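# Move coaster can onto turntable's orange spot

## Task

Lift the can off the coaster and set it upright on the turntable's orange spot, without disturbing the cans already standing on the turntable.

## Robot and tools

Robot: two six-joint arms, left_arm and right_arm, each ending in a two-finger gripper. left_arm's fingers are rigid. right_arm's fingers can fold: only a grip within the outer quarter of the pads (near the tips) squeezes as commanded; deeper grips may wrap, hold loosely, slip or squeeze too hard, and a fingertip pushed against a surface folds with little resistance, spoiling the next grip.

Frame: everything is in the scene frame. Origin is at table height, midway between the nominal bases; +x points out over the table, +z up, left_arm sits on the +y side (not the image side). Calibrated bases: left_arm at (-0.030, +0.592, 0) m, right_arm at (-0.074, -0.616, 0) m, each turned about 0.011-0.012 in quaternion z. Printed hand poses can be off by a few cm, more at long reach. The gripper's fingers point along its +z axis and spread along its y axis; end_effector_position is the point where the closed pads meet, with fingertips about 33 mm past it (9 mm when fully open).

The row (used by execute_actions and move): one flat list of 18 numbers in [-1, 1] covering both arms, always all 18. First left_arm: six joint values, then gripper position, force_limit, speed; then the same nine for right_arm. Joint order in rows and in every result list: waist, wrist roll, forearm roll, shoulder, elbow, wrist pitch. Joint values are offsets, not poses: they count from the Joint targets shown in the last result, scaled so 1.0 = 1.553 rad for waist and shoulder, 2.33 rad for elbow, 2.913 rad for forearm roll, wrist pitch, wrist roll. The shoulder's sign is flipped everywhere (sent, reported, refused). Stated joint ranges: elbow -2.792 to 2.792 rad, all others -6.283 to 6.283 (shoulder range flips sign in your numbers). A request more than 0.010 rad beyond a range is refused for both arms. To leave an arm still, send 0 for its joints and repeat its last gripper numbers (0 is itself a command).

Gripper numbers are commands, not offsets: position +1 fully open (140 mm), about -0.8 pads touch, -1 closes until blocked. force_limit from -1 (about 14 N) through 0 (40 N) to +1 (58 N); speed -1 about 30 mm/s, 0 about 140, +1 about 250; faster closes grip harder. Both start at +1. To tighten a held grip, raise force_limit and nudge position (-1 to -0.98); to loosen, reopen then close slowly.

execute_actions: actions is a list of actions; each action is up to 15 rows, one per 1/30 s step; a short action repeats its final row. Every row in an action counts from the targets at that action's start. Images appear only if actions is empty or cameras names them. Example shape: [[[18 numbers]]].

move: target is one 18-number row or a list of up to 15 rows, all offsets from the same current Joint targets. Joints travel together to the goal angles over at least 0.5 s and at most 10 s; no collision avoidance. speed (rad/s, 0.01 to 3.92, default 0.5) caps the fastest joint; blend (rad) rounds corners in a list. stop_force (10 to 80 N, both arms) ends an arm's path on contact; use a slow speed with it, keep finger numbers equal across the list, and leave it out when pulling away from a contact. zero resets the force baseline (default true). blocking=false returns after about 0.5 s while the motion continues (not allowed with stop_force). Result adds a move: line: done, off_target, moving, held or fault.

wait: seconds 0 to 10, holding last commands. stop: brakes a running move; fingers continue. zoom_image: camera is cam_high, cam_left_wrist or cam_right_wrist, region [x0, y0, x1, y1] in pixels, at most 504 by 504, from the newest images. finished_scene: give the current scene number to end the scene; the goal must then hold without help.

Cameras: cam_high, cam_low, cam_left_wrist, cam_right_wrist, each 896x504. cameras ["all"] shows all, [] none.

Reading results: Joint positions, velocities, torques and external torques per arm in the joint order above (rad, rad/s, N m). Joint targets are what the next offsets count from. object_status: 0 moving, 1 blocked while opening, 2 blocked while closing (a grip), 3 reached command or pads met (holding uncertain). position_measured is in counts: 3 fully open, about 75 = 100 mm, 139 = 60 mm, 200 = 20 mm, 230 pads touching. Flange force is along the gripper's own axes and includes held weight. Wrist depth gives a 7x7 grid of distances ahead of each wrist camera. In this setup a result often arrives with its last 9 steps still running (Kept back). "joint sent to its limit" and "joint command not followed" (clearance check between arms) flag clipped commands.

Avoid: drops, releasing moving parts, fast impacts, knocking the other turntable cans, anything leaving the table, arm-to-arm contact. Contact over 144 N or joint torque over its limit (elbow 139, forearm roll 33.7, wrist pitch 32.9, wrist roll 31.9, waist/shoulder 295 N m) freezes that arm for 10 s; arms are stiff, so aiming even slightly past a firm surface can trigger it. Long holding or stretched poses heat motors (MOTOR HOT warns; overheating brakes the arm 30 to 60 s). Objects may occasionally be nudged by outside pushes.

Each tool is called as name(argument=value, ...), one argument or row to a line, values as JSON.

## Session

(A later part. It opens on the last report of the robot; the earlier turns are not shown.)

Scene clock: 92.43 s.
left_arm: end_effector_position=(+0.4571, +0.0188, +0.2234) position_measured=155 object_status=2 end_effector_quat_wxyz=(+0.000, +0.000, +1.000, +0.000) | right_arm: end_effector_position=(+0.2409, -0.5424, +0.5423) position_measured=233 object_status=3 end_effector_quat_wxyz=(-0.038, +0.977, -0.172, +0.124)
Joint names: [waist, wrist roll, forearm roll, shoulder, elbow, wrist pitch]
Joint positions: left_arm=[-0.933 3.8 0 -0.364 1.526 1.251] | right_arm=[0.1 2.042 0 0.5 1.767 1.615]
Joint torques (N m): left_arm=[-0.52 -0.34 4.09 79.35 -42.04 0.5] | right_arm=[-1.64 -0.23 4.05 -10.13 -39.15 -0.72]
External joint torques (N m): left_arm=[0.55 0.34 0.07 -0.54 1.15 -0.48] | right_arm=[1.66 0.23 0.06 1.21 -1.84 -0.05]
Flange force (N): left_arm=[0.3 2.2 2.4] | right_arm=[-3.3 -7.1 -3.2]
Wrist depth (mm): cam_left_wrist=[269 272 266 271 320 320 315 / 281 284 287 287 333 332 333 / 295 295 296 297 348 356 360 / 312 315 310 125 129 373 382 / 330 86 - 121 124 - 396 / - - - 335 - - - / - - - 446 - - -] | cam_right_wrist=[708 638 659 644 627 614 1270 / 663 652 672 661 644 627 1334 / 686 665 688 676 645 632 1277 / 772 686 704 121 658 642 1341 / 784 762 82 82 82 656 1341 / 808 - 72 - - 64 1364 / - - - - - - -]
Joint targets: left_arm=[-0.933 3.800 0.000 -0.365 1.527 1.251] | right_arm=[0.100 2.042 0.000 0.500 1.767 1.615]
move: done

wait(
  seconds=4.74,
)

move(
  target=[
    [0,0,0,-0.0398,0.04833,-0.0605,-1,-0.1,0,0,0,0,0,0,0,-1,0,0],
    [0,0,0,-0.0398,0.04833,-0.0605,0.55,-0.1,-0.5,0,0,0,0,0,0,-1,0,0],
    [0,0,0,0.027,-0.029,0.038,0.55,-0.1,-0.5,0,0,0,0,0,0,-1,0,0],
  ],
  speed=[0.3,0.3,0.4],
  cameras=["cam_high","cam_left_wrist"],
)

zoom_image(
  camera="cam_high",
  region=[360, 180, 500, 290],
)

wait(
  seconds=4.2,
  cameras=["cam_high","cam_left_wrist"],
)

zoom_image(
  camera="cam_high",
  region=[360, 180, 500, 290],
)

wait(
  seconds=2.5,
  cameras=["cam_left_wrist"],
)

Scene clock: 97.87 s.
left_arm: end_effector_position=(+0.4571, +0.0188, +0.2232) position_measured=155 object_status=2 end_effector_quat_wxyz=(+0.000, +0.000, +1.000, +0.000) | right_arm: end_effector_position=(+0.2409, -0.5424, +0.5423) position_measured=233 object_status=3 end_effector_quat_wxyz=(-0.038, +0.977, -0.172, +0.124)
Joint names: [waist, wrist roll, forearm roll, shoulder, elbow, wrist pitch]
Joint positions: left_arm=[-0.933 3.8 0 -0.365 1.527 1.251] | right_arm=[0.1 2.042 0 0.5 1.767 1.615]
Joint torques (N m): left_arm=[-0.33 -0.25 4.15 78.18 -41.7 0.45] | right_arm=[-2.5 -0.21 3.98 -8.94 -38.76 -0.8]
External joint torques (N m): left_arm=[-0.11 0.25 -0.03 -0.12 1.11 -0.43] | right_arm=[2.57 0.2 0.14 0.12 -2.29 0.03]
Flange force (N): left_arm=[1.5 2.0 2.1] | right_arm=[-3.1 -11.6 -4.3]
Wrist depth (mm): cam_left_wrist=[233 270 276 274 319 317 312 / 283 283 285 286 334 333 332 / 299 296 297 295 348 357 359 / 306 314 310 132 129 374 381 / 328 86 - - 123 - 395 / - - - 130 - - - / - - - 446 - - -] | cam_right_wrist=[708 640 667 651 630 612 1298 / 676 649 671 661 644 625 1284 / 678 652 684 674 654 628 1326 / 767 686 710 121 656 647 1341 / 784 760 82 82 82 649 1372 / 811 - 72 - - 64 1380 / - - - - - - -]
Joint targets: left_arm=[-0.933 3.800 0.000 -0.365 1.527 1.251] | right_arm=[0.100 2.042 0.000 0.500 1.767 1.615]
Tool commands: left_gripper/position=-1.0 left_gripper/force_limit=-0.1 left_gripper/speed=+0.0 right_gripper/position=-1.0 right_gripper/force_limit=+0.0 right_gripper/speed=+0.0
wait: 4.77 s; at rest from the start

Scene clock: 101.23 s.
left_arm: end_effector_position=(+0.4517, +0.0257, +0.2909) position_measured=59 object_status=3 end_effector_quat_wxyz=(+0.000, +0.000, +1.000, +0.001) | right_arm: end_effector_position=(+0.2409, -0.5424, +0.5423) position_measured=233 object_status=3 end_effector_quat_wxyz=(-0.038, +0.977, -0.172, +0.124)
Joint names: [waist, wrist roll, forearm roll, shoulder, elbow, wrist pitch]
Joint positions: left_arm=[-0.933 3.8 0 -0.323 1.459 1.361] | right_arm=[0.1 2.042 0 0.5 1.767 1.615]
Joint torques (N m): left_arm=[0.42 -0.27 4.21 73.67 -42.17 0.57] | right_arm=[-1.59 -0.25 3.97 -9.79 -38.72 -0.72]
External joint torques (N m): left_arm=[-0.46 0.27 0.04 1.17 0.47 -0.55] | right_arm=[1.5 0.24 0.14 0.81 -2.29 -0.05]
Flange force (N): left_arm=[2.3 2.3 1.2] | right_arm=[-2.0 -7.1 -4.1]
Wrist depth (mm): cam_left_wrist=[277 327 332 332 383 373 380 / 347 346 351 348 396 390 404 / 364 367 362 364 418 424 425 / 338 378 385 303 437 134 449 / - 96 388 410 473 108 91 / - - 423 502 503 498 - / - - 529 530 527 - -] | cam_right_wrist=[652 635 667 642 628 617 1326 / 669 647 672 661 635 624 1284 / 688 667 676 669 651 630 1305 / 764 680 706 121 659 649 1326 / 782 757 82 82 82 644 1364 / 817 - 72 - - 64 1388 / - - - - - - -]
Joint targets: left_arm=[-0.933 3.800 0.000 -0.323 1.459 1.361] | right_arm=[0.100 2.042 0.000 0.500 1.767 1.615]
move: done
Images, in order (width x height): cam_high 896x504, cam_left_wrist 896x504.

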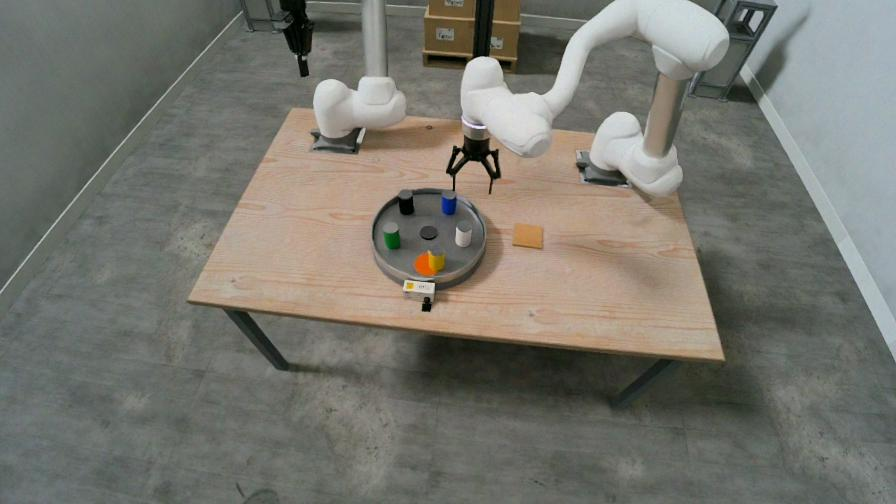

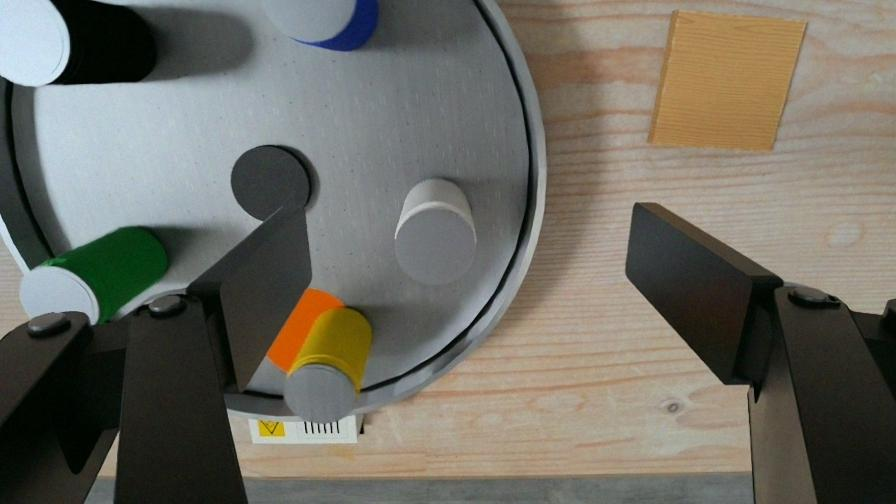

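Scaled by 3.600 from the camera's 896x504 image, which has a finer 1280x720 frame.

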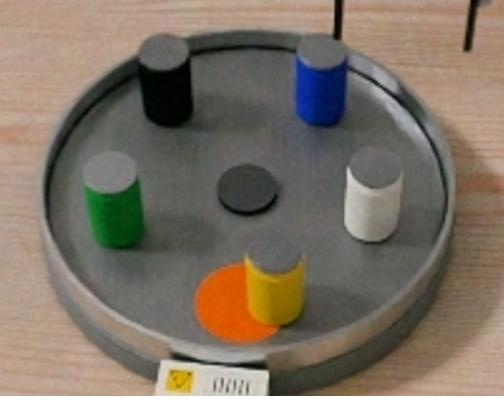

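Scene clock: 105.43 s.
left_arm: end_effector_position=(+0.4517, +0.0258, +0.2911) position_measured=59 object_status=3 end_effector_quat_wxyz=(+0.000, +0.000, +1.000, +0.001) | right_arm: end_effector_position=(+0.2409, -0.5424, +0.5423) position_measured=233 object_status=3 end_effector_quat_wxyz=(-0.038, +0.977, -0.172, +0.124)
Joint names: [waist, wrist roll, forearm roll, shoulder, elbow, wrist pitch]
Joint positions: left_arm=[-0.933 3.8 0 -0.323 1.459 1.361] | right_arm=[0.1 2.042 0 0.5 1.767 1.615]
Joint torques (N m): left_arm=[-0.36 -0.28 4.21 75.14 -42.2 0.44] | right_arm=[-1.89 -0.29 4.11 -9.09 -38.82 -0.79]
External joint torques (N m): left_arm=[0.36 0.28 0.07 0.53 0.17 -0.41] | right_arm=[1.83 0.28 0 0.12 -2.14 0.03]
Flange force (N): left_arm=[0.3 1.6 0.8] | right_arm=[-2.0 -9.2 -4.0]
Wrist depth (mm): cam_left_wrist=[267 325 329 330 382 376 380 / 344 348 350 352 397 390 403 / 356 362 363 368 417 422 424 / 330 380 383 382 438 134 450 / - 96 410 406 470 108 91 / - - 421 503 504 500 - / - - 506 523 534 - -] | cam_right_wrist=[714 638 665 645 627 620 1277 / 667 651 665 658 640 620 1284 / 688 671 688 671 656 635 1349 / 769 680 704 121 661 645 1349 / 790 760 82 82 82 649 1372 / 803 - 72 - - 64 1380 / - - - - - - -]
Joint targets: left_arm=[-0.933 3.800 0.000 -0.323 1.459 1.361] | right_arm=[0.100 2.042 0.000 0.500 1.767 1.615]
Tool commands: left_gripper/position=+0.55 left_gripper/force_limit=-0.1 left_gripper/speed=-0.5 right_gripper/position=-1.0 right_gripper/force_limit=+0.0 right_gripper/speed=+0.0
wait: 4.20 s; at rest by 0.17 s
Images, in order (width x height): cam_high 896x504, cam_left_wrist 896x504.

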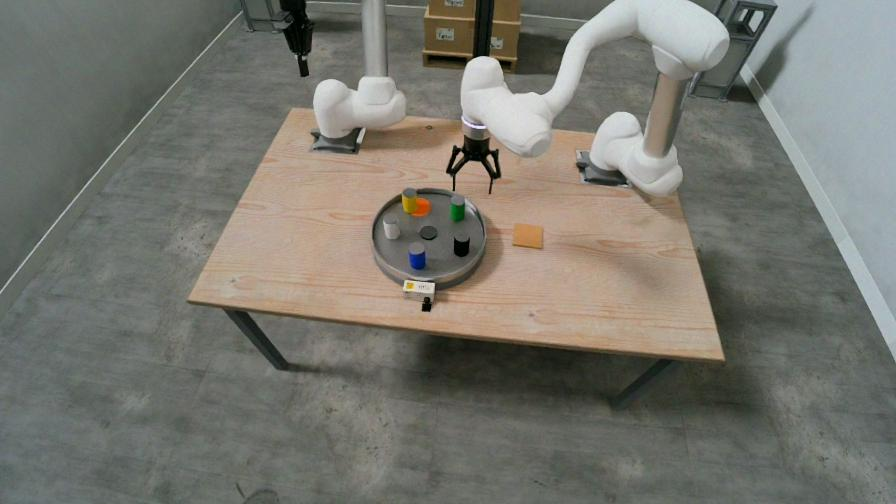

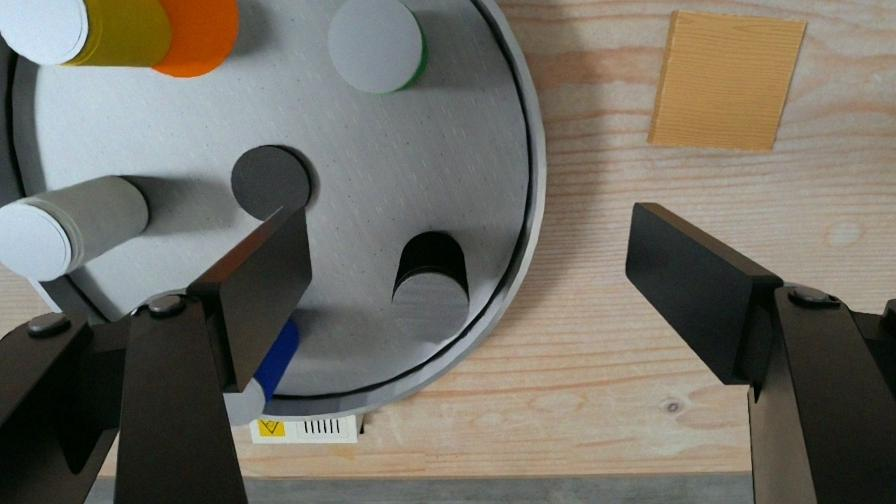

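Scaled by 3.600 from the camera's 896x504 image, which has a finer 1280x720 frame.

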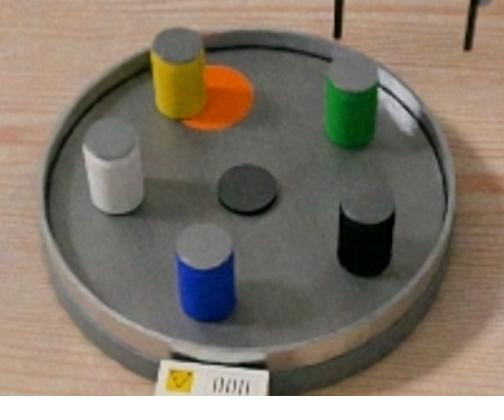

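Scene clock: 107.93 s.
left_arm: end_effector_position=(+0.4517, +0.0258, +0.2911) position_measured=59 object_status=3 end_effector_quat_wxyz=(+0.000, +0.000, +1.000, +0.001) | right_arm: end_effector_position=(+0.2409, -0.5424, +0.5423) position_measured=233 object_status=3 end_effector_quat_wxyz=(-0.038, +0.977, -0.172, +0.124)
Joint names: [waist, wrist roll, forearm roll, shoulder, elbow, wrist pitch]
Joint positions: left_arm=[-0.933 3.8 0 -0.323 1.459 1.361] | right_arm=[0.1 2.042 0 0.5 1.767 1.615]
Joint torques (N m): left_arm=[-0.08 -0.22 4.18 74.6 -42.05 0.43] | right_arm=[-1.96 -0.25 4.12 -9.38 -39.07 -0.65]
External joint torques (N m): left_arm=[0.33 0.22 0.1 1.04 0.11 -0.4] | right_arm=[1.89 0.24 -0.02 0.34 -1.79 -0.11]
Flange force (N): left_arm=[0.8 2.1 0.5] | right_arm=[-2.7 -8.9 -3.1]
Wrist depth (mm): cam_left_wrist=[328 333 332 330 380 375 380 / 340 348 349 348 399 392 403 / 355 366 362 369 417 421 425 / 385 383 385 389 437 134 446 / - 96 405 403 473 108 91 / - - 429 498 501 502 - / - - 543 534 534 - -] | cam_right_wrist=[710 632 672 647 628 617 1277 / 665 656 674 665 644 620 1298 / 692 669 686 674 649 633 1312 / 764 676 706 121 661 645 1319 / 790 760 82 82 82 652 1341 / 798 - 72 - - 64 1396 / - - - - - - -]
Joint targets: left_arm=[-0.933 3.800 0.000 -0.323 1.459 1.361] | right_arm=[0.100 2.042 0.000 0.500 1.767 1.615]
Tool commands: left_gripper/position=+0.55 left_gripper/force_limit=-0.1 left_gripper/speed=-0.5 right_gripper/position=-1.0 right_gripper/force_limit=+0.0 right_gripper/speed=+0.0
wait: 2.50 s; at rest by 0.17 s
Images, in order (width x height): cam_left_wrist 896x504.

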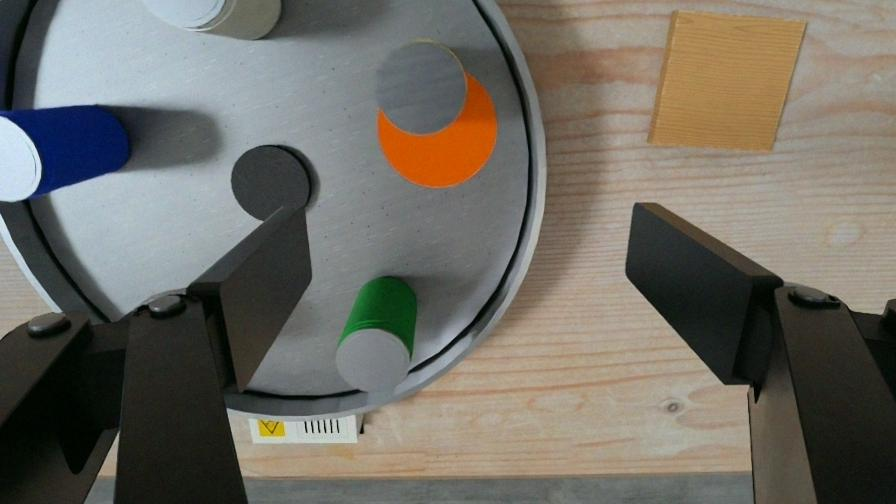

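move(
  target=[0,0,0,-0.068,0.0773,-0.0985,0.35,-0.1,0,0,0,0,0,0,0,-1,0,0],
  speed=0.4,
)

wait(
  seconds=0,
)

Scene clock: 110.10 s.
left_arm: end_effector_position=(+0.4555, +0.0209, +0.1178) position_measured=85 object_status=3 end_effector_quat_wxyz=(+0.000, +0.000, +1.000, +0.000) | right_arm: end_effector_position=(+0.2409, -0.5424, +0.5423) position_measured=233 object_status=3 end_effector_quat_wxyz=(-0.038, +0.977, -0.172, +0.124)
Joint names: [waist, wrist roll, forearm roll, shoulder, elbow, wrist pitch]
Joint positions: left_arm=[-0.933 3.8 0 -0.428 1.639 1.075] | right_arm=[0.1 2.042 0 0.5 1.767 1.615]
Joint torques (N m): left_arm=[-0.54 -0.3 3.82 79.32 -38.62 0.44] | right_arm=[-1.84 -0.23 4.04 -9.75 -38.76 -0.76]
External joint torques (N m): left_arm=[0.84 0.3 0.04 2.52 0.81 -0.42] | right_arm=[1.9 0.22 0.07 0.89 -2.26 -0.01]
Flange force (N): left_arm=[2.5 5.2 -0.6] | right_arm=[-2.9 -8.5 -4.1]
Wrist depth (mm): cam_left_wrist=[176 177 178 179 179 228 224 / 185 185 187 188 188 240 231 / 194 194 197 160 196 252 247 / 197 200 118 117 207 260 268 / - - 122 122 216 - - / - - 232 234 232 - - / - - 209 246 313 - -] | cam_right_wrist=[704 628 671 644 627 614 1270 / 669 652 672 667 642 625 1305 / 637 669 686 665 654 633 1334 / 764 676 702 121 661 644 1372 / 790 760 82 82 82 651 1380 / 811 - 72 - - 64 1388 / - - - - - - -]
Joint targets: left_arm=[-0.933 3.800 0.000 -0.428 1.639 1.074] | right_arm=[0.100 2.042 0.000 0.500 1.767 1.615]
move: done

Scene clock: 110.10 s.
left_arm: end_effector_position=(+0.4555, +0.0209, +0.1178) position_measured=85 object_status=3 end_effector_quat_wxyz=(+0.000, +0.000, +1.000, +0.000) | right_arm: end_effector_position=(+0.2409, -0.5424, +0.5423) position_measured=233 object_status=3 end_effector_quat_wxyz=(-0.038, +0.977, -0.172, +0.124)
Joint names: [waist, wrist roll, forearm roll, shoulder, elbow, wrist pitch]
Joint positions: left_arm=[-0.933 3.8 0 -0.428 1.639 1.075] | right_arm=[0.1 2.042 0 0.5 1.767 1.615]
Joint torques (N m): left_arm=[-0.54 -0.3 3.82 79.32 -38.62 0.44] | right_arm=[-1.84 -0.23 4.04 -9.75 -38.76 -0.76]
External joint torques (N m): left_arm=[0.84 0.3 0.04 2.52 0.81 -0.42] | right_arm=[1.9 0.22 0.07 0.89 -2.26 -0.01]
Flange force (N): left_arm=[2.5 5.2 -0.6] | right_arm=[-2.9 -8.5 -4.1]
Wrist depth (mm): cam_left_wrist=[176 177 178 179 179 228 224 / 185 185 187 188 188 240 231 / 194 194 197 160 196 252 247 / 197 200 118 117 207 260 268 / - - 122 122 216 - - / - - 232 234 232 - - / - - 209 246 313 - -] | cam_right_wrist=[704 628 671 644 627 614 1270 / 669 652 672 667 642 625 1305 / 637 669 686 665 654 633 1334 / 764 676 702 121 661 644 1372 / 790 760 82 82 82 651 1380 / 811 - 72 - - 64 1388 / - - - - - - -]
Joint targets: left_arm=[-0.933 3.800 0.000 -0.428 1.639 1.074] | right_arm=[0.100 2.042 0.000 0.500 1.767 1.615]
Tool commands: left_gripper/position=+0.35 left_gripper/force_limit=-0.1 left_gripper/speed=+0.0 right_gripper/position=-1.0 right_gripper/force_limit=+0.0 right_gripper/speed=+0.0

wait(
  seconds=6.93,
)

execute_actions(
  actions=[
    [[0,0,0,0,0,0,-1,-0.1,0,0,0,0,0,0,0,-1,0,0]],
    [[0,0,0,0.0443,-0.0426,0.0576,-1,-0.1,0,0,0,0,0,0,0,-1,0,0]],
  ],
  cameras=["cam_left_wrist"],
)

wait(
  seconds=0.1,
  cameras=["cam_left_wrist"],
)

Scene clock: 117.43 s.
left_arm: end_effector_position=(+0.4555, +0.0209, +0.1177) position_measured=85 object_status=3 end_effector_quat_wxyz=(+0.000, +0.000, +1.000, +0.000) | right_arm: end_effector_position=(+0.2409, -0.5424, +0.5423) position_measured=233 object_status=3 end_effector_quat_wxyz=(-0.038, +0.977, -0.172, +0.124)
Joint names: [waist, wrist roll, forearm roll, shoulder, elbow, wrist pitch]
Joint positions: left_arm=[-0.933 3.8 0 -0.428 1.639 1.074] | right_arm=[0.1 2.042 0 0.5 1.767 1.615]
Joint torques (N m): left_arm=[-0.45 -0.3 3.8 80.53 -37.7 0.51] | right_arm=[-2.24 -0.26 4.16 -9.64 -38.86 -0.75]
External joint torques (N m): left_arm=[0.59 0.3 0.04 1.21 -0.01 -0.49] | right_arm=[2.31 0.26 -0.03 0.88 -2.24 -0.02]
Flange force (N): left_arm=[0.4 2.3 -0.2] | right_arm=[-3.8 -10.3 -4.0]
Wrist depth (mm): cam_left_wrist=[176 177 176 176 179 228 224 / 185 185 182 104 184 240 232 / 194 194 197 - 194 252 249 / 196 199 127 114 207 260 267 / - - 217 220 218 - - / - - 232 234 231 - - / - - 219 248 314 - -] | cam_right_wrist=[656 637 667 649 625 616 1263 / 682 656 672 669 640 624 1312 / 637 672 680 667 652 633 1312 / 767 684 704 121 658 645 1334 / 782 757 82 82 82 645 1364 / 814 - 72 - - 64 1396 / - - - - - - -]
Joint targets: left_arm=[-0.933 3.800 0.000 -0.428 1.639 1.074] | right_arm=[0.100 2.042 0.000 0.500 1.767 1.615]
Tool commands: left_gripper/position=+0.35 left_gripper/force_limit=-0.1 left_gripper/speed=+0.0 right_gripper/position=-1.0 right_gripper/force_limit=+0.0 right_gripper/speed=+0.0
wait: 6.93 s; at rest from the start

Scene clock: 118.13 s.
left_arm: end_effector_position=(+0.4561, +0.0201, +0.1881) position_measured=154 object_status=2 end_effector_quat_wxyz=(+0.001, +0.000, +1.000, -0.001) end_effector_velocity=(-0.015, +0.019, +0.466) end_effector_angular_velocity=(+0.000, +0.000, +0.000) | right_arm: end_effector_position=(+0.2409, -0.5424, +0.5423) position_measured=233 object_status=3 end_effector_quat_wxyz=(-0.038, +0.977, -0.172, +0.124)
Joint names: [waist, wrist roll, forearm roll, shoulder, elbow, wrist pitch]
Joint positions: left_arm=[-0.933 3.8 0 -0.381 1.57 1.189] | right_arm=[0.1 2.042 0 0.5 1.767 1.615]
Joint velocities: left_arm=[-0.001 0 0 0.316 -0.442 0.757] | right_arm=[within noise]
Joint torques (N m): left_arm=[-2.28 -0.3 2.19 43.37 -21.26 0.96] | right_arm=[-2.15 -0.24 4.11 -10.04 -38.8 -0.78]
External joint torques (N m): left_arm=[0.26 0.3 -0.07 -0.24 0.3 -0.72] | right_arm=[2.1 0.24 0 1.12 -2.24 0.01]
External joint torques at the end of the 1st action: left_arm=[1.42 0.36 0.33 11 -7.4 -0.77] | right_arm=[1.45 0.33 0.05 0.98 -2.04 -0.12]
Flange force (N): left_arm=[-0.1 1.0 1.7] | right_arm=[-3.7 -9.1 -4.1]
Flange force at the end of the 1st action (N): left_arm=[-1.8 1.6 -13.6] | right_arm=[-2.6 -7.0 -3.5]
Wrist depth (mm): cam_left_wrist=[185 185 183 185 185 234 229 / 192 193 194 194 195 246 239 / 202 201 204 183 202 259 253 / 209 209 212 - 122 271 274 / 224 87 - - 120 - 285 / - - - 245 243 - - / - - - 258 235 - -] | cam_right_wrist=[659 638 663 649 630 612 1277 / 671 654 672 663 642 625 1284 / 676 667 676 669 656 633 1319 / 764 676 708 121 654 645 1334 / 784 762 82 82 82 649 1349 / 817 - 72 - - 64 1388 / - - - - - - -]
Joint targets: left_arm=[-0.933 3.800 0.000 -0.359 1.540 1.242] | right_arm=[0.100 2.042 0.000 0.500 1.767 1.615]
Kept back: 9 steps.
Step readings (joint positions of left_arm | right_arm; steps 1 to 15: 1st action; 16 to 21: 2nd action):
0: [-0.933 3.800 0.000 -0.428 1.639 1.074] | [0.100 2.042 0.000 0.500 1.767 1.615]
1: [-0.933 3.800 0.000 -0.428 1.639 1.074] | [0.100 2.042 0.000 0.500 1.767 1.615]
2: [-0.933 3.800 0.000 -0.428 1.639 1.074] | [0.100 2.042 0.000 0.500 1.767 1.615]
4: [-0.933 3.800 0.000 -0.428 1.639 1.074] | [0.100 2.042 0.000 0.500 1.767 1.615]
8: [-0.933 3.800 0.000 -0.428 1.639 1.074] | [0.100 2.042 0.000 0.500 1.767 1.615]
15: [-0.933 3.800 0.000 -0.428 1.639 1.074] | [0.100 2.042 0.000 0.500 1.767 1.615]
16: [-0.933 3.800 0.000 -0.428 1.639 1.074] | [0.100 2.042 0.000 0.500 1.767 1.615]
17: [-0.933 3.800 0.000 -0.427 1.638 1.077] | [0.100 2.042 0.000 0.500 1.767 1.615]
19: [-0.933 3.800 0.000 -0.409 1.610 1.125] | [0.100 2.042 0.000 0.500 1.767 1.615]
Images, in order (width x height): cam_left_wrist 896x504.

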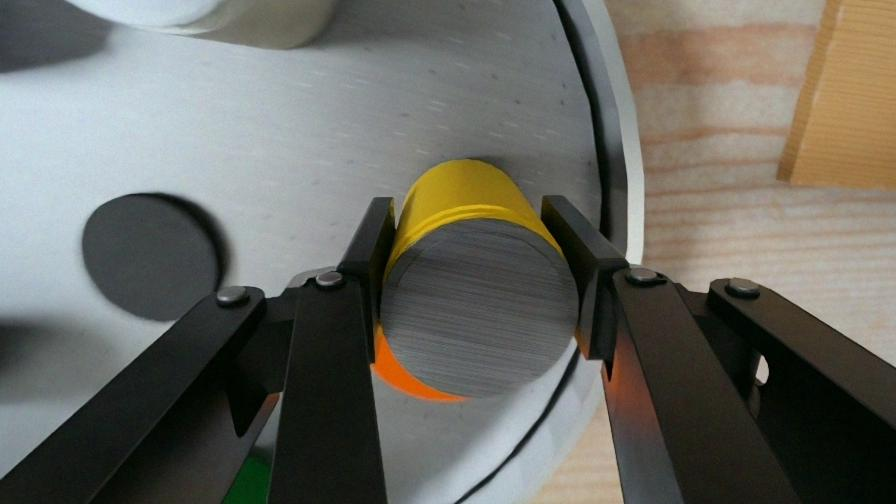

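Scene clock: 118.53 s.
left_arm: end_effector_position=(+0.4545, +0.0222, +0.2198) position_measured=154 object_status=2 end_effector_quat_wxyz=(+0.000, +0.000, +1.000, +0.000) | right_arm: end_effector_position=(+0.2409, -0.5424, +0.5423) position_measured=233 object_status=3 end_effector_quat_wxyz=(-0.038, +0.977, -0.172, +0.124)
Joint names: [waist, wrist roll, forearm roll, shoulder, elbow, wrist pitch]
Joint positions: left_arm=[-0.933 3.8 0 -0.36 1.54 1.242] | right_arm=[0.1 2.042 0 0.5 1.767 1.615]
Joint torques (N m): left_arm=[-0.44 -0.24 4.1 77 -42.07 0.4] | right_arm=[-1.65 -0.36 4.07 -9.05 -38.74 -0.77]
External joint torques (N m): left_arm=[0.37 0.24 0.01 0.03 1.78 -0.38] | right_arm=[1.65 0.35 0.05 0.17 -2.31 0.01]
Flange force (N): left_arm=[2.0 3.6 2.7] | right_arm=[-1.7 -8.8 -4.3]
Wrist depth (mm): cam_left_wrist=[246 268 191 267 315 313 308 / 281 281 282 283 328 329 326 / 295 292 295 176 299 353 353 / 308 312 306 116 125 368 373 / 326 87 - 122 123 - 386 / - - - 355 - - - / - - - 444 - - -] | cam_right_wrist=[710 638 663 651 624 616 1284 / 674 652 672 658 637 620 1305 / 684 654 682 674 654 630 1319 / 764 680 706 121 667 649 1349 / 779 757 82 82 82 649 1364 / 806 - 72 - - 64 1388 / - - - - - - -]
Joint targets: left_arm=[-0.933 3.800 0.000 -0.359 1.540 1.242] | right_arm=[0.100 2.042 0.000 0.500 1.767 1.615]
Tool commands: left_gripper/position=-1.0 left_gripper/force_limit=-0.1 left_gripper/speed=+0.0 right_gripper/position=-1.0 right_gripper/force_limit=+0.0 right_gripper/speed=+0.0
wait: 0.10 s; no rest
Images, in order (width x height): cam_left_wrist 896x504.

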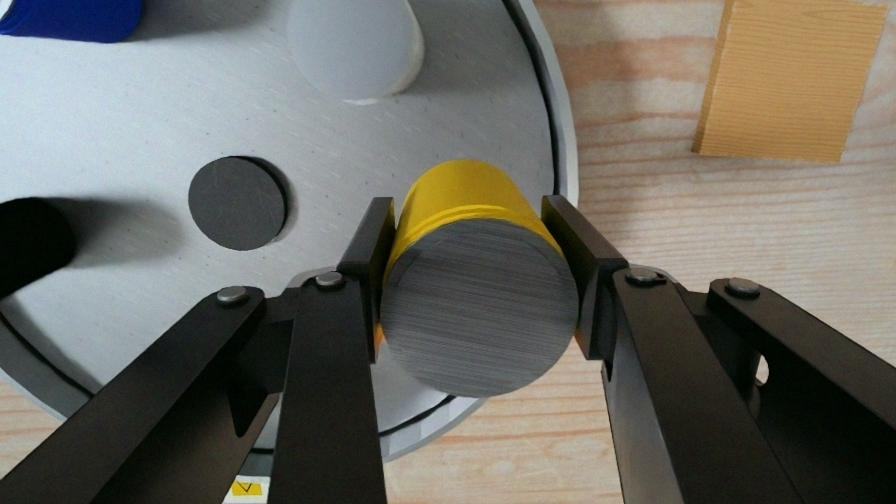

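wait(
  seconds=2,
)

Scene clock: 120.97 s.
left_arm: end_effector_position=(+0.4545, +0.0222, +0.2200) position_measured=154 object_status=2 end_effector_quat_wxyz=(+0.000, +0.000, +1.000, +0.000) | right_arm: end_effector_position=(+0.2409, -0.5424, +0.5423) position_measured=233 object_status=3 end_effector_quat_wxyz=(-0.038, +0.977, -0.172, +0.124)
Joint names: [waist, wrist roll, forearm roll, shoulder, elbow, wrist pitch]
Joint positions: left_arm=[-0.933 3.8 0 -0.359 1.54 1.242] | right_arm=[0.1 2.042 0 0.5 1.767 1.615]
Joint torques (N m): left_arm=[-0.12 -0.29 4.03 78.06 -41.66 0.43] | right_arm=[-1.92 -0.27 4.01 -9.77 -38.79 -0.77]
External joint torques (N m): left_arm=[0.1 0.29 0.12 0.31 0.95 -0.4] | right_arm=[2 0.26 0.11 0.94 -2.21 0.01]
Flange force (N): left_arm=[1.4 2.4 1.6] | right_arm=[-3.3 -8.9 -4.0]
Wrist depth (mm): cam_left_wrist=[267 268 270 269 316 316 309 / 281 281 283 204 328 330 327 / 293 292 295 176 299 355 353 / 312 312 309 117 121 370 373 / 328 87 - 121 122 - 388 / - - - 327 - - - / - - - 446 - - -] | cam_right_wrist=[708 638 665 649 624 617 1284 / 669 652 676 665 644 625 1305 / 676 669 684 674 652 628 1312 / 760 682 710 121 661 645 1349 / 792 757 82 82 82 649 1364 / 811 - 72 - - 64 1388 / - - - - - - -]
Joint targets: left_arm=[-0.933 3.800 0.000 -0.359 1.540 1.242] | right_arm=[0.100 2.042 0.000 0.500 1.767 1.615]
Tool commands: left_gripper/position=-1.0 left_gripper/force_limit=-0.1 left_gripper/speed=+0.0 right_gripper/position=-1.0 right_gripper/force_limit=+0.0 right_gripper/speed=+0.0
wait: 2.00 s; at rest from the start

wait(
  seconds=4.04,
)

move(
  target=[
    [0,0,0,-0.0431,0.0426,-0.0576,-1,-0.1,0,0,0,0,0,0,0,-1,0,0],
    [0,0,0,-0.0431,0.0426,-0.0576,0.55,-0.1,-0.5,0,0,0,0,0,0,-1,0,0],
    [0,0,0,0.027,-0.029,0.038,0.55,-0.1,-0.5,0,0,0,0,0,0,-1,0,0],
  ],
  speed=[0.3,0.3,0.4],
  cameras=["cam_high","cam_left_wrist"],
)

zoom_image(
  camera="cam_high",
  region=[360, 180, 500, 290],
)

wait(
  seconds=4.2,
  cameras=["cam_high"],
)

zoom_image(
  camera="cam_high",
  region=[360, 180, 500, 290],
)

wait(
  seconds=2.3,
  cameras=["cam_left_wrist"],
)

Scene clock: 125.90 s.
left_arm: end_effector_position=(+0.4545, +0.0222, +0.2200) position_measured=154 object_status=2 end_effector_quat_wxyz=(+0.000, +0.000, +1.000, +0.000) | right_arm: end_effector_position=(+0.2409, -0.5424, +0.5423) position_measured=233 object_status=3 end_effector_quat_wxyz=(-0.038, +0.977, -0.172, +0.124)
Joint names: [waist, wrist roll, forearm roll, shoulder, elbow, wrist pitch]
Joint positions: left_arm=[-0.933 3.8 0 -0.359 1.54 1.242] | right_arm=[0.1 2.042 0 0.5 1.767 1.615]
Joint torques (N m): left_arm=[-0.22 -0.27 4.03 77.89 -41.54 0.44] | right_arm=[-1.88 -0.21 4.02 -9.62 -39.09 -0.8]
External joint torques (N m): left_arm=[0.21 0.27 0.09 -0.87 1.17 -0.42] | right_arm=[1.89 0.2 0.09 0.79 -1.96 0.03]
Flange force (N): left_arm=[0.4 1.5 2.5] | right_arm=[-3.0 -8.3 -3.6]
Wrist depth (mm): cam_left_wrist=[234 269 271 268 316 314 308 / 281 281 284 284 329 331 328 / 295 293 296 176 299 352 354 / 305 314 308 117 122 369 373 / 328 87 - 120 122 - 385 / - - - 361 - - - / - - - 443 - - -] | cam_right_wrist=[712 642 669 651 627 614 1270 / 669 651 676 659 637 624 1305 / 678 658 686 669 654 632 1305 / 762 682 708 121 659 649 1356 / 787 760 82 82 82 647 1356 / 806 - 72 - - 64 1380 / - - - - - - -]
Joint targets: left_arm=[-0.933 3.800 0.000 -0.359 1.540 1.242] | right_arm=[0.100 2.042 0.000 0.500 1.767 1.615]
Tool commands: left_gripper/position=-1.0 left_gripper/force_limit=-0.1 left_gripper/speed=+0.0 right_gripper/position=-1.0 right_gripper/force_limit=+0.0 right_gripper/speed=+0.0
wait: 4.07 s; at rest from the start

Scene clock: 129.23 s.
left_arm: end_effector_position=(+0.4493, +0.0288, +0.2875) position_measured=59 object_status=3 end_effector_quat_wxyz=(+0.000, +0.000, +1.000, +0.000) | right_arm: end_effector_position=(+0.2409, -0.5424, +0.5423) position_measured=233 object_status=3 end_effector_quat_wxyz=(-0.038, +0.977, -0.172, +0.124)
Joint names: [waist, wrist roll, forearm roll, shoulder, elbow, wrist pitch]
Joint positions: left_arm=[-0.933 3.8 0 -0.318 1.472 1.353] | right_arm=[0.1 2.042 0 0.5 1.767 1.615]
Joint torques (N m): left_arm=[-0.37 -0.28 4.24 75.26 -42.4 0.45] | right_arm=[-1.55 -0.27 3.98 -10.14 -38.74 -0.79]
External joint torques (N m): left_arm=[0.29 0.29 0.03 -0.2 0.51 -0.42] | right_arm=[1.61 0.27 0.14 1.24 -2.25 0.03]
Flange force (N): left_arm=[0.0 1.2 1.5] | right_arm=[-2.9 -7.1 -4.1]
Wrist depth (mm): cam_left_wrist=[283 329 323 330 378 372 373 / 342 346 348 347 398 389 398 / 362 359 359 362 415 420 422 / 363 374 380 382 433 134 443 / - 96 401 408 469 108 91 / - - 419 493 495 500 - / - - 531 528 521 - -] | cam_right_wrist=[710 637 665 642 627 616 1277 / 674 652 667 663 640 625 1319 / 684 659 686 676 658 635 1312 / 760 678 700 121 661 647 1349 / 782 762 82 82 82 644 1372 / 806 - 72 - - 64 1380 / - - - - - - -]
Joint targets: left_arm=[-0.933 3.800 0.000 -0.317 1.472 1.353] | right_arm=[0.100 2.042 0.000 0.500 1.767 1.615]
move: done
Images, in order (width x height): cam_high 896x504, cam_left_wrist 896x504.

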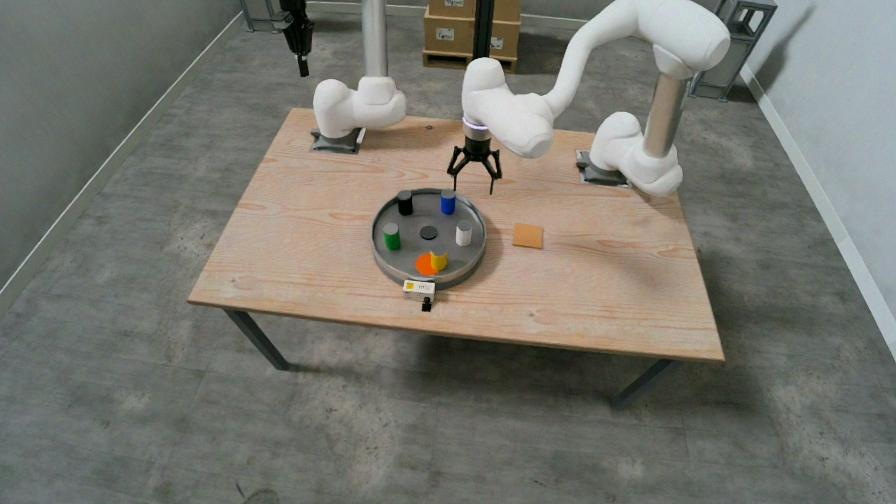

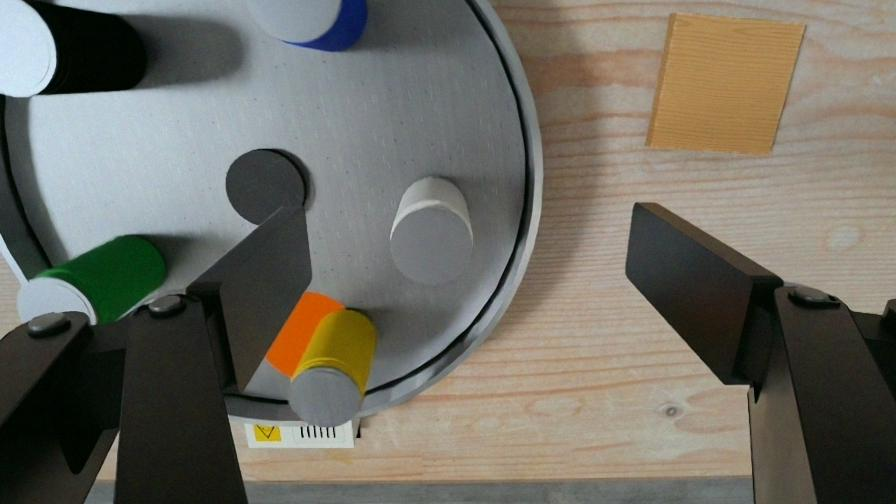

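Scaled by 3.600 from the camera's 896x504 image, which has a finer 1280x720 frame.

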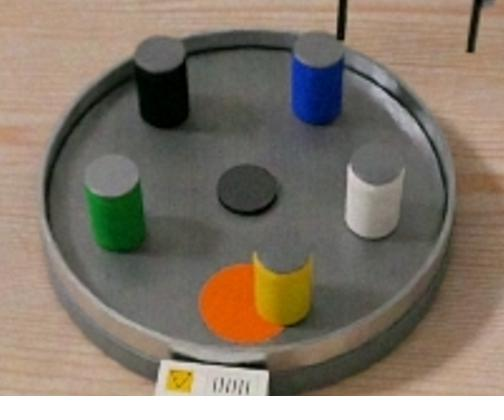

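Scene clock: 133.43 s.
left_arm: end_effector_position=(+0.4493, +0.0288, +0.2876) position_measured=59 object_status=3 end_effector_quat_wxyz=(+0.000, +0.000, +1.000, +0.000) | right_arm: end_effector_position=(+0.2409, -0.5424, +0.5423) position_measured=233 object_status=3 end_effector_quat_wxyz=(-0.038, +0.977, -0.172, +0.124)
Joint names: [waist, wrist roll, forearm roll, shoulder, elbow, wrist pitch]
Joint positions: left_arm=[-0.933 3.8 0 -0.317 1.472 1.353] | right_arm=[0.1 2.042 0 0.5 1.767 1.615]
Joint torques (N m): left_arm=[-0.78 -0.25 4.26 73.81 -42.12 0.35] | right_arm=[-1.26 -0.24 4.06 -9.33 -38.55 -0.7]
External joint torques (N m): left_arm=[0.69 0.25 0.01 1.15 0.2 -0.32] | right_arm=[1.3 0.23 0.05 0.48 -2.47 -0.06]
Flange force (N): left_arm=[0.6 2.6 0.4] | right_arm=[-1.0 -6.8 -4.4]
Wrist depth (mm): cam_left_wrist=[268 332 256 328 379 372 376 / 344 344 346 346 398 387 401 / 355 359 360 365 413 419 421 / 323 374 380 379 435 134 449 / - 96 406 385 469 108 91 / - - 423 493 498 496 - / - - 522 533 534 - -] | cam_right_wrist=[659 638 671 645 624 617 1270 / 671 649 674 663 638 627 1291 / 686 671 688 671 652 635 1319 / 757 674 710 121 665 649 1326 / 782 750 82 82 82 645 1356 / 814 - 72 - - 64 1380 / - - - - - - -]
Joint targets: left_arm=[-0.933 3.800 0.000 -0.317 1.472 1.353] | right_arm=[0.100 2.042 0.000 0.500 1.767 1.615]
Tool commands: left_gripper/position=+0.55 left_gripper/force_limit=-0.1 left_gripper/speed=-0.5 right_gripper/position=-1.0 right_gripper/force_limit=+0.0 right_gripper/speed=+0.0
wait: 4.20 s; at rest by 0.17 s
Images, in order (width x height): cam_high 896x504.

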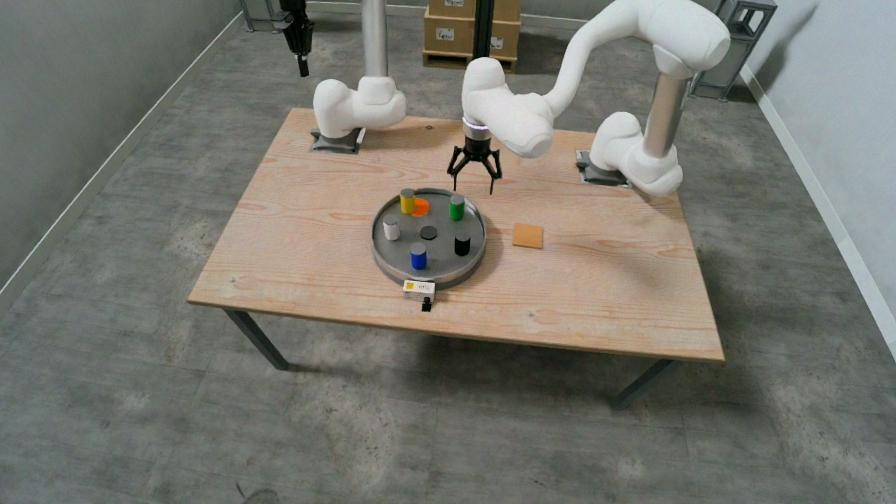

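Scaled by 3.600 from the camera's 896x504 image, which has a finer 1280x720 frame.

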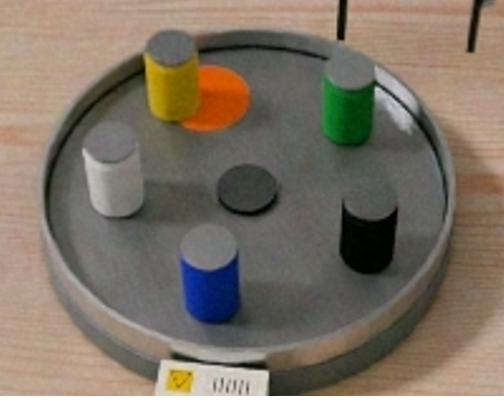

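Scene clock: 135.73 s.
left_arm: end_effector_position=(+0.4493, +0.0288, +0.2876) position_measured=59 object_status=3 end_effector_quat_wxyz=(+0.000, +0.000, +1.000, +0.000) | right_arm: end_effector_position=(+0.2409, -0.5424, +0.5423) position_measured=233 object_status=3 end_effector_quat_wxyz=(-0.038, +0.977, -0.172, +0.124)
Joint names: [waist, wrist roll, forearm roll, shoulder, elbow, wrist pitch]
Joint positions: left_arm=[-0.933 3.8 0 -0.317 1.472 1.353] | right_arm=[0.1 2.042 0 0.5 1.767 1.615]
Joint torques (N m): left_arm=[-0.37 -0.3 4.23 74.15 -41.92 0.4] | right_arm=[-2.68 -0.3 4.11 -9.59 -38.81 -0.75]
External joint torques (N m): left_arm=[0.3 0.3 0.03 0.78 0.07 -0.37] | right_arm=[2.69 0.29 0.01 0.81 -2.29 -0.02]
Flange force (N): left_arm=[0.4 1.7 0.5] | right_arm=[-4.4 -11.9 -4.1]
Wrist depth (mm): cam_left_wrist=[328 315 328 332 378 371 376 / 344 343 346 350 399 389 399 / 320 359 362 366 417 419 423 / 383 379 380 386 433 134 443 / - 96 403 389 465 108 91 / - - 422 495 493 498 - / - - 527 526 530 - -] | cam_right_wrist=[702 635 665 645 630 616 1277 / 669 649 676 659 640 625 1326 / 688 659 678 672 652 633 1312 / 762 682 714 121 663 645 1319 / 787 762 82 82 82 652 1380 / 814 - 72 - - 64 1420 / - - - - - - -]
Joint targets: left_arm=[-0.933 3.800 0.000 -0.317 1.472 1.353] | right_arm=[0.100 2.042 0.000 0.500 1.767 1.615]
Tool commands: left_gripper/position=+0.55 left_gripper/force_limit=-0.1 left_gripper/speed=-0.5 right_gripper/position=-1.0 right_gripper/force_limit=+0.0 right_gripper/speed=+0.0
wait: 2.30 s; at rest by 0.17 s
Images, in order (width x height): cam_left_wrist 896x504.

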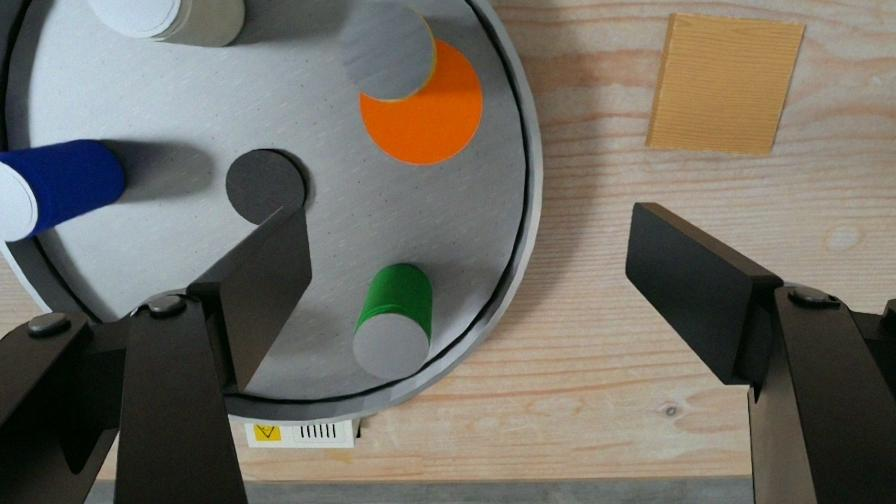

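move(
  target=[0,0,0,-0.0711,0.0716,-0.0956,0.35,-0.1,0,0,0,0,0,0,0,-1,0,0],
  speed=0.4,
)

Scene clock: 137.70 s.
left_arm: end_effector_position=(+0.4555, +0.0209, +0.1181) position_measured=85 object_status=3 end_effector_quat_wxyz=(+0.000, +0.000, +1.000, +0.000) | right_arm: end_effector_position=(+0.2409, -0.5424, +0.5423) position_measured=233 object_status=3 end_effector_quat_wxyz=(-0.038, +0.977, -0.172, +0.124)
Joint names: [waist, wrist roll, forearm roll, shoulder, elbow, wrist pitch]
Joint positions: left_arm=[-0.933 3.8 0 -0.428 1.639 1.075] | right_arm=[0.1 2.042 0 0.5 1.767 1.615]
Joint torques (N m): left_arm=[-0.7 -0.26 3.83 80.45 -38.36 0.53] | right_arm=[-2.4 -0.29 4.14 -9.5 -38.85 -0.75]
External joint torques (N m): left_arm=[0.68 0.26 0.02 1.57 0.55 -0.5] | right_arm=[2.43 0.28 0 0.66 -2.29 -0.02]
Flange force (N): left_arm=[1.5 3.7 0.1] | right_arm=[-3.7 -11.0 -4.2]
Wrist depth (mm): cam_left_wrist=[176 176 176 178 180 229 225 / 186 186 103 106 189 239 231 / 194 194 109 109 197 252 247 / 197 200 114 206 208 261 268 / - - 217 220 219 - - / - - 230 227 232 - - / - - 196 182 314 - -] | cam_right_wrist=[706 635 667 649 627 612 1257 / 672 656 671 663 644 625 1284 / 624 665 688 672 654 637 1341 / 762 690 708 121 658 638 1326 / 792 760 82 82 82 649 1349 / 819 - 72 - - 64 1380 / - - - - - - -]
Joint targets: left_arm=[-0.933 3.800 0.000 -0.428 1.639 1.074] | right_arm=[0.100 2.042 0.000 0.500 1.767 1.615]
move: done

wait(
  seconds=7.43,
)

execute_actions(
  actions=[
    [[0,0,0,0,0,0,-1,-0.1,0,0,0,0,0,0,0,-1,0,0]],
    [[0,0,0,0.0443,-0.0426,0.0576,-1,-0.1,0,0,0,0,0,0,0,-1,0,0]],
  ],
  cameras=["cam_left_wrist"],
)

wait(
  seconds=1,
)

Scene clock: 145.43 s.
left_arm: end_effector_position=(+0.4555, +0.0209, +0.1179) position_measured=85 object_status=3 end_effector_quat_wxyz=(+0.000, +0.000, +1.000, +0.000) | right_arm: end_effector_position=(+0.2409, -0.5424, +0.5423) position_measured=233 object_status=3 end_effector_quat_wxyz=(-0.038, +0.977, -0.172, +0.124)
Joint names: [waist, wrist roll, forearm roll, shoulder, elbow, wrist pitch]
Joint positions: left_arm=[-0.933 3.8 0 -0.428 1.639 1.074] | right_arm=[0.1 2.042 0 0.5 1.767 1.615]
Joint torques (N m): left_arm=[-0.17 -0.31 3.8 80.56 -37.63 0.45] | right_arm=[-2.36 -0.27 3.98 -9.27 -38.86 -0.75]
External joint torques (N m): left_arm=[0 0.31 0.04 1.06 -0.14 -0.43] | right_arm=[2.34 0.27 0.11 0.14 -1.87 -0.01]
Flange force (N): left_arm=[0.6 1.4 -0.2] | right_arm=[-3.2 -10.8 -3.4]
Wrist depth (mm): cam_left_wrist=[176 177 174 101 179 229 224 / 185 185 102 104 186 239 232 / 194 194 192 - 196 251 247 / 197 200 145 - 208 262 267 / - - 217 220 219 - - / - - 233 234 231 - - / - - 216 248 313 - -] | cam_right_wrist=[661 637 663 647 625 617 1263 / 674 656 669 661 640 625 1298 / 645 667 688 672 654 635 1312 / 755 678 704 121 658 651 1349 / 784 760 82 82 82 647 1372 / 811 - 72 - - 64 1364 / - - - - - - -]
Joint targets: left_arm=[-0.933 3.800 0.000 -0.428 1.639 1.074] | right_arm=[0.100 2.042 0.000 0.500 1.767 1.615]
Tool commands: left_gripper/position=+0.35 left_gripper/force_limit=-0.1 left_gripper/speed=+0.0 right_gripper/position=-1.0 right_gripper/force_limit=+0.0 right_gripper/speed=+0.0
wait: 7.43 s; at rest from the start

Scene clock: 146.13 s.
left_arm: end_effector_position=(+0.4561, +0.0201, +0.1886) position_measured=154 object_status=2 end_effector_quat_wxyz=(+0.001, +0.000, +1.000, -0.001) end_effector_velocity=(-0.014, +0.020, +0.466) end_effector_angular_velocity=(-0.001, -0.002, +0.001) | right_arm: end_effector_position=(+0.2409, -0.5424, +0.5423) position_measured=233 object_status=3 end_effector_quat_wxyz=(-0.038, +0.977, -0.172, +0.124)
Joint names: [waist, wrist roll, forearm roll, shoulder, elbow, wrist pitch]
Joint positions: left_arm=[-0.933 3.8 0 -0.38 1.57 1.189] | right_arm=[0.1 2.042 0 0.5 1.767 1.615]
Joint velocities: left_arm=[0.001 0 0 0.316 -0.442 0.756] | right_arm=[within noise]
Joint torques (N m): left_arm=[-2.64 -0.26 2.14 42.19 -19.69 0.69] | right_arm=[-2.4 -0.23 4.01 -9.68 -38.69 -0.85]
External joint torques (N m): left_arm=[0.12 0.26 -0.08 -0.32 -0.77 -0.45] | right_arm=[2.31 0.23 0.09 0.6 -2.26 0.08]
External joint torques at the end of the 1st action: left_arm=[1.42 0.27 0.36 10.63 -7.4 -0.68] | right_arm=[1.57 0.32 0.09 0.98 -2.09 -0.01]
Flange force (N): left_arm=[-1.6 -1.1 0.1] | right_arm=[-3.3 -10.3 -4.3]
Flange force at the end of the 1st action (N): left_arm=[-2.1 1.1 -13.5] | right_arm=[-2.7 -7.4 -3.8]
Wrist depth (mm): cam_left_wrist=[186 186 183 185 186 235 230 / 193 194 194 195 196 246 238 / 202 202 204 133 201 261 255 / 209 209 213 115 115 272 274 / 224 87 - - 123 - 287 / - - - 246 244 - - / - - - 259 - - -] | cam_right_wrist=[706 633 672 649 630 617 1291 / 671 647 671 658 644 622 1298 / 672 672 684 672 651 638 1326 / 762 678 717 121 659 644 1364 / 790 750 82 82 82 645 1364 / 798 - 72 - - 64 1388 / - - - - - - -]
Joint targets: left_arm=[-0.933 3.800 0.000 -0.359 1.540 1.242] | right_arm=[0.100 2.042 0.000 0.500 1.767 1.615]
Kept back: 9 steps.
Step readings (joint positions of left_arm | right_arm; steps 1 to 15: 1st action; 16 to 21: 2nd action):
0: [-0.933 3.800 0.000 -0.428 1.639 1.074] | [0.100 2.042 0.000 0.500 1.767 1.615]
1: [-0.933 3.800 0.000 -0.428 1.639 1.074] | [0.100 2.042 0.000 0.500 1.767 1.615]
2: [-0.933 3.800 0.000 -0.428 1.639 1.074] | [0.100 2.042 0.000 0.500 1.767 1.615]
4: [-0.933 3.800 0.000 -0.428 1.639 1.074] | [0.100 2.042 0.000 0.500 1.767 1.615]
8: [-0.933 3.800 0.000 -0.428 1.639 1.074] | [0.100 2.042 0.000 0.500 1.767 1.615]
15: [-0.933 3.800 0.000 -0.428 1.639 1.074] | [0.100 2.042 0.000 0.500 1.767 1.615]
16: [-0.933 3.800 0.000 -0.428 1.639 1.074] | [0.100 2.042 0.000 0.500 1.767 1.615]
17: [-0.933 3.800 0.000 -0.427 1.638 1.077] | [0.100 2.042 0.000 0.500 1.767 1.615]
19: [-0.933 3.800 0.000 -0.408 1.610 1.125] | [0.100 2.042 0.000 0.500 1.767 1.615]
Images, in order (width x height): cam_left_wrist 896x504.

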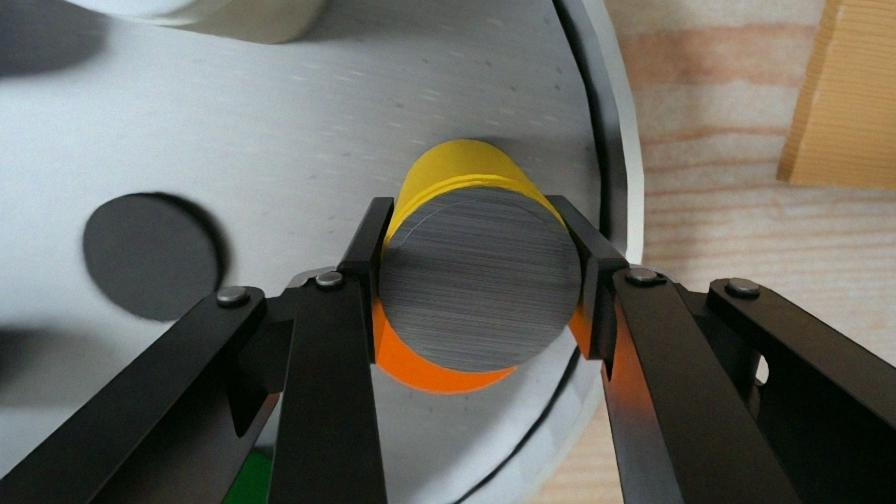

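Scene clock: 147.43 s.
left_arm: end_effector_position=(+0.4545, +0.0222, +0.2203) position_measured=154 object_status=2 end_effector_quat_wxyz=(+0.000, +0.000, +1.000, +0.000) | right_arm: end_effector_position=(+0.2409, -0.5424, +0.5423) position_measured=233 object_status=3 end_effector_quat_wxyz=(-0.038, +0.977, -0.172, +0.124)
Joint names: [waist, wrist roll, forearm roll, shoulder, elbow, wrist pitch]
Joint positions: left_arm=[-0.933 3.8 0 -0.359 1.54 1.242] | right_arm=[0.1 2.042 0 0.5 1.767 1.615]
Joint torques (N m): left_arm=[-0.14 -0.33 4.06 77.91 -41.55 0.42] | right_arm=[-1.43 -0.25 3.98 -9.87 -39.09 -0.79]
External joint torques (N m): left_arm=[0.09 0.33 0.07 -0.61 1.07 -0.4] | right_arm=[1.38 0.25 0.12 0.9 -1.88 0.03]
Flange force (N): left_arm=[0.6 1.6 2.2] | right_arm=[-2.3 -6.3 -3.5]
Wrist depth (mm): cam_left_wrist=[267 269 270 270 315 315 309 / 278 281 283 280 328 330 327 / 296 294 296 133 300 353 355 / 311 313 307 114 122 370 373 / 328 87 - - 120 - 389 / - - - 357 - - - / - - - 444 - - -] | cam_right_wrist=[712 630 669 652 628 609 1263 / 674 656 669 667 633 624 1319 / 672 669 684 674 658 633 1312 / 764 678 708 121 661 645 1326 / 779 760 82 82 82 647 1356 / 808 - 72 - - 64 1396 / - - - - - - -]
Joint targets: left_arm=[-0.933 3.800 0.000 -0.359 1.540 1.242] | right_arm=[0.100 2.042 0.000 0.500 1.767 1.615]
Tool commands: left_gripper/position=-1.0 left_gripper/force_limit=-0.1 left_gripper/speed=+0.0 right_gripper/position=-1.0 right_gripper/force_limit=+0.0 right_gripper/speed=+0.0
wait: 1.00 s; at rest by 0.10 s

wait(
  seconds=1,
)

Scene clock: 148.80 s.
left_arm: end_effector_position=(+0.4545, +0.0222, +0.2203) position_measured=154 object_status=2 end_effector_quat_wxyz=(+0.000, +0.000, +1.000, +0.000) | right_arm: end_effector_position=(+0.2409, -0.5424, +0.5423) position_measured=233 object_status=3 end_effector_quat_wxyz=(-0.038, +0.977, -0.172, +0.124)
Joint names: [waist, wrist roll, forearm roll, shoulder, elbow, wrist pitch]
Joint positions: left_arm=[-0.933 3.8 0 -0.359 1.54 1.242] | right_arm=[0.1 2.042 0 0.5 1.767 1.615]
Joint torques (N m): left_arm=[-0.35 -0.34 4.09 77.87 -41.56 0.44] | right_arm=[-1.39 -0.3 3.94 -9.55 -38.76 -0.82]
External joint torques (N m): left_arm=[0.43 0.34 0.07 0.72 0.73 -0.41] | right_arm=[1.41 0.29 0.18 0.75 -2.31 0.06]
Flange force (N): left_arm=[1.1 2.9 1.2] | right_arm=[-1.8 -6.9 -4.3]
Wrist depth (mm): cam_left_wrist=[268 269 268 266 314 315 308 / 280 282 283 278 330 331 328 / 294 293 296 132 299 353 355 / 313 314 309 117 117 370 374 / 327 87 - 121 123 - 388 / - - - 320 - - - / - - - 445 - - -] | cam_right_wrist=[667 644 671 645 627 611 1257 / 667 658 674 663 645 622 1305 / 688 665 686 669 654 633 1326 / 757 690 704 121 661 645 1341 / 784 762 82 82 82 645 1334 / 808 - 72 - - 64 1380 / - - - - - - -]
Joint targets: left_arm=[-0.933 3.800 0.000 -0.359 1.540 1.242] | right_arm=[0.100 2.042 0.000 0.500 1.767 1.615]
Tool commands: left_gripper/position=-1.0 left_gripper/force_limit=-0.1 left_gripper/speed=+0.0 right_gripper/position=-1.0 right_gripper/force_limit=+0.0 right_gripper/speed=+0.0
wait: 1.00 s; at rest from the start


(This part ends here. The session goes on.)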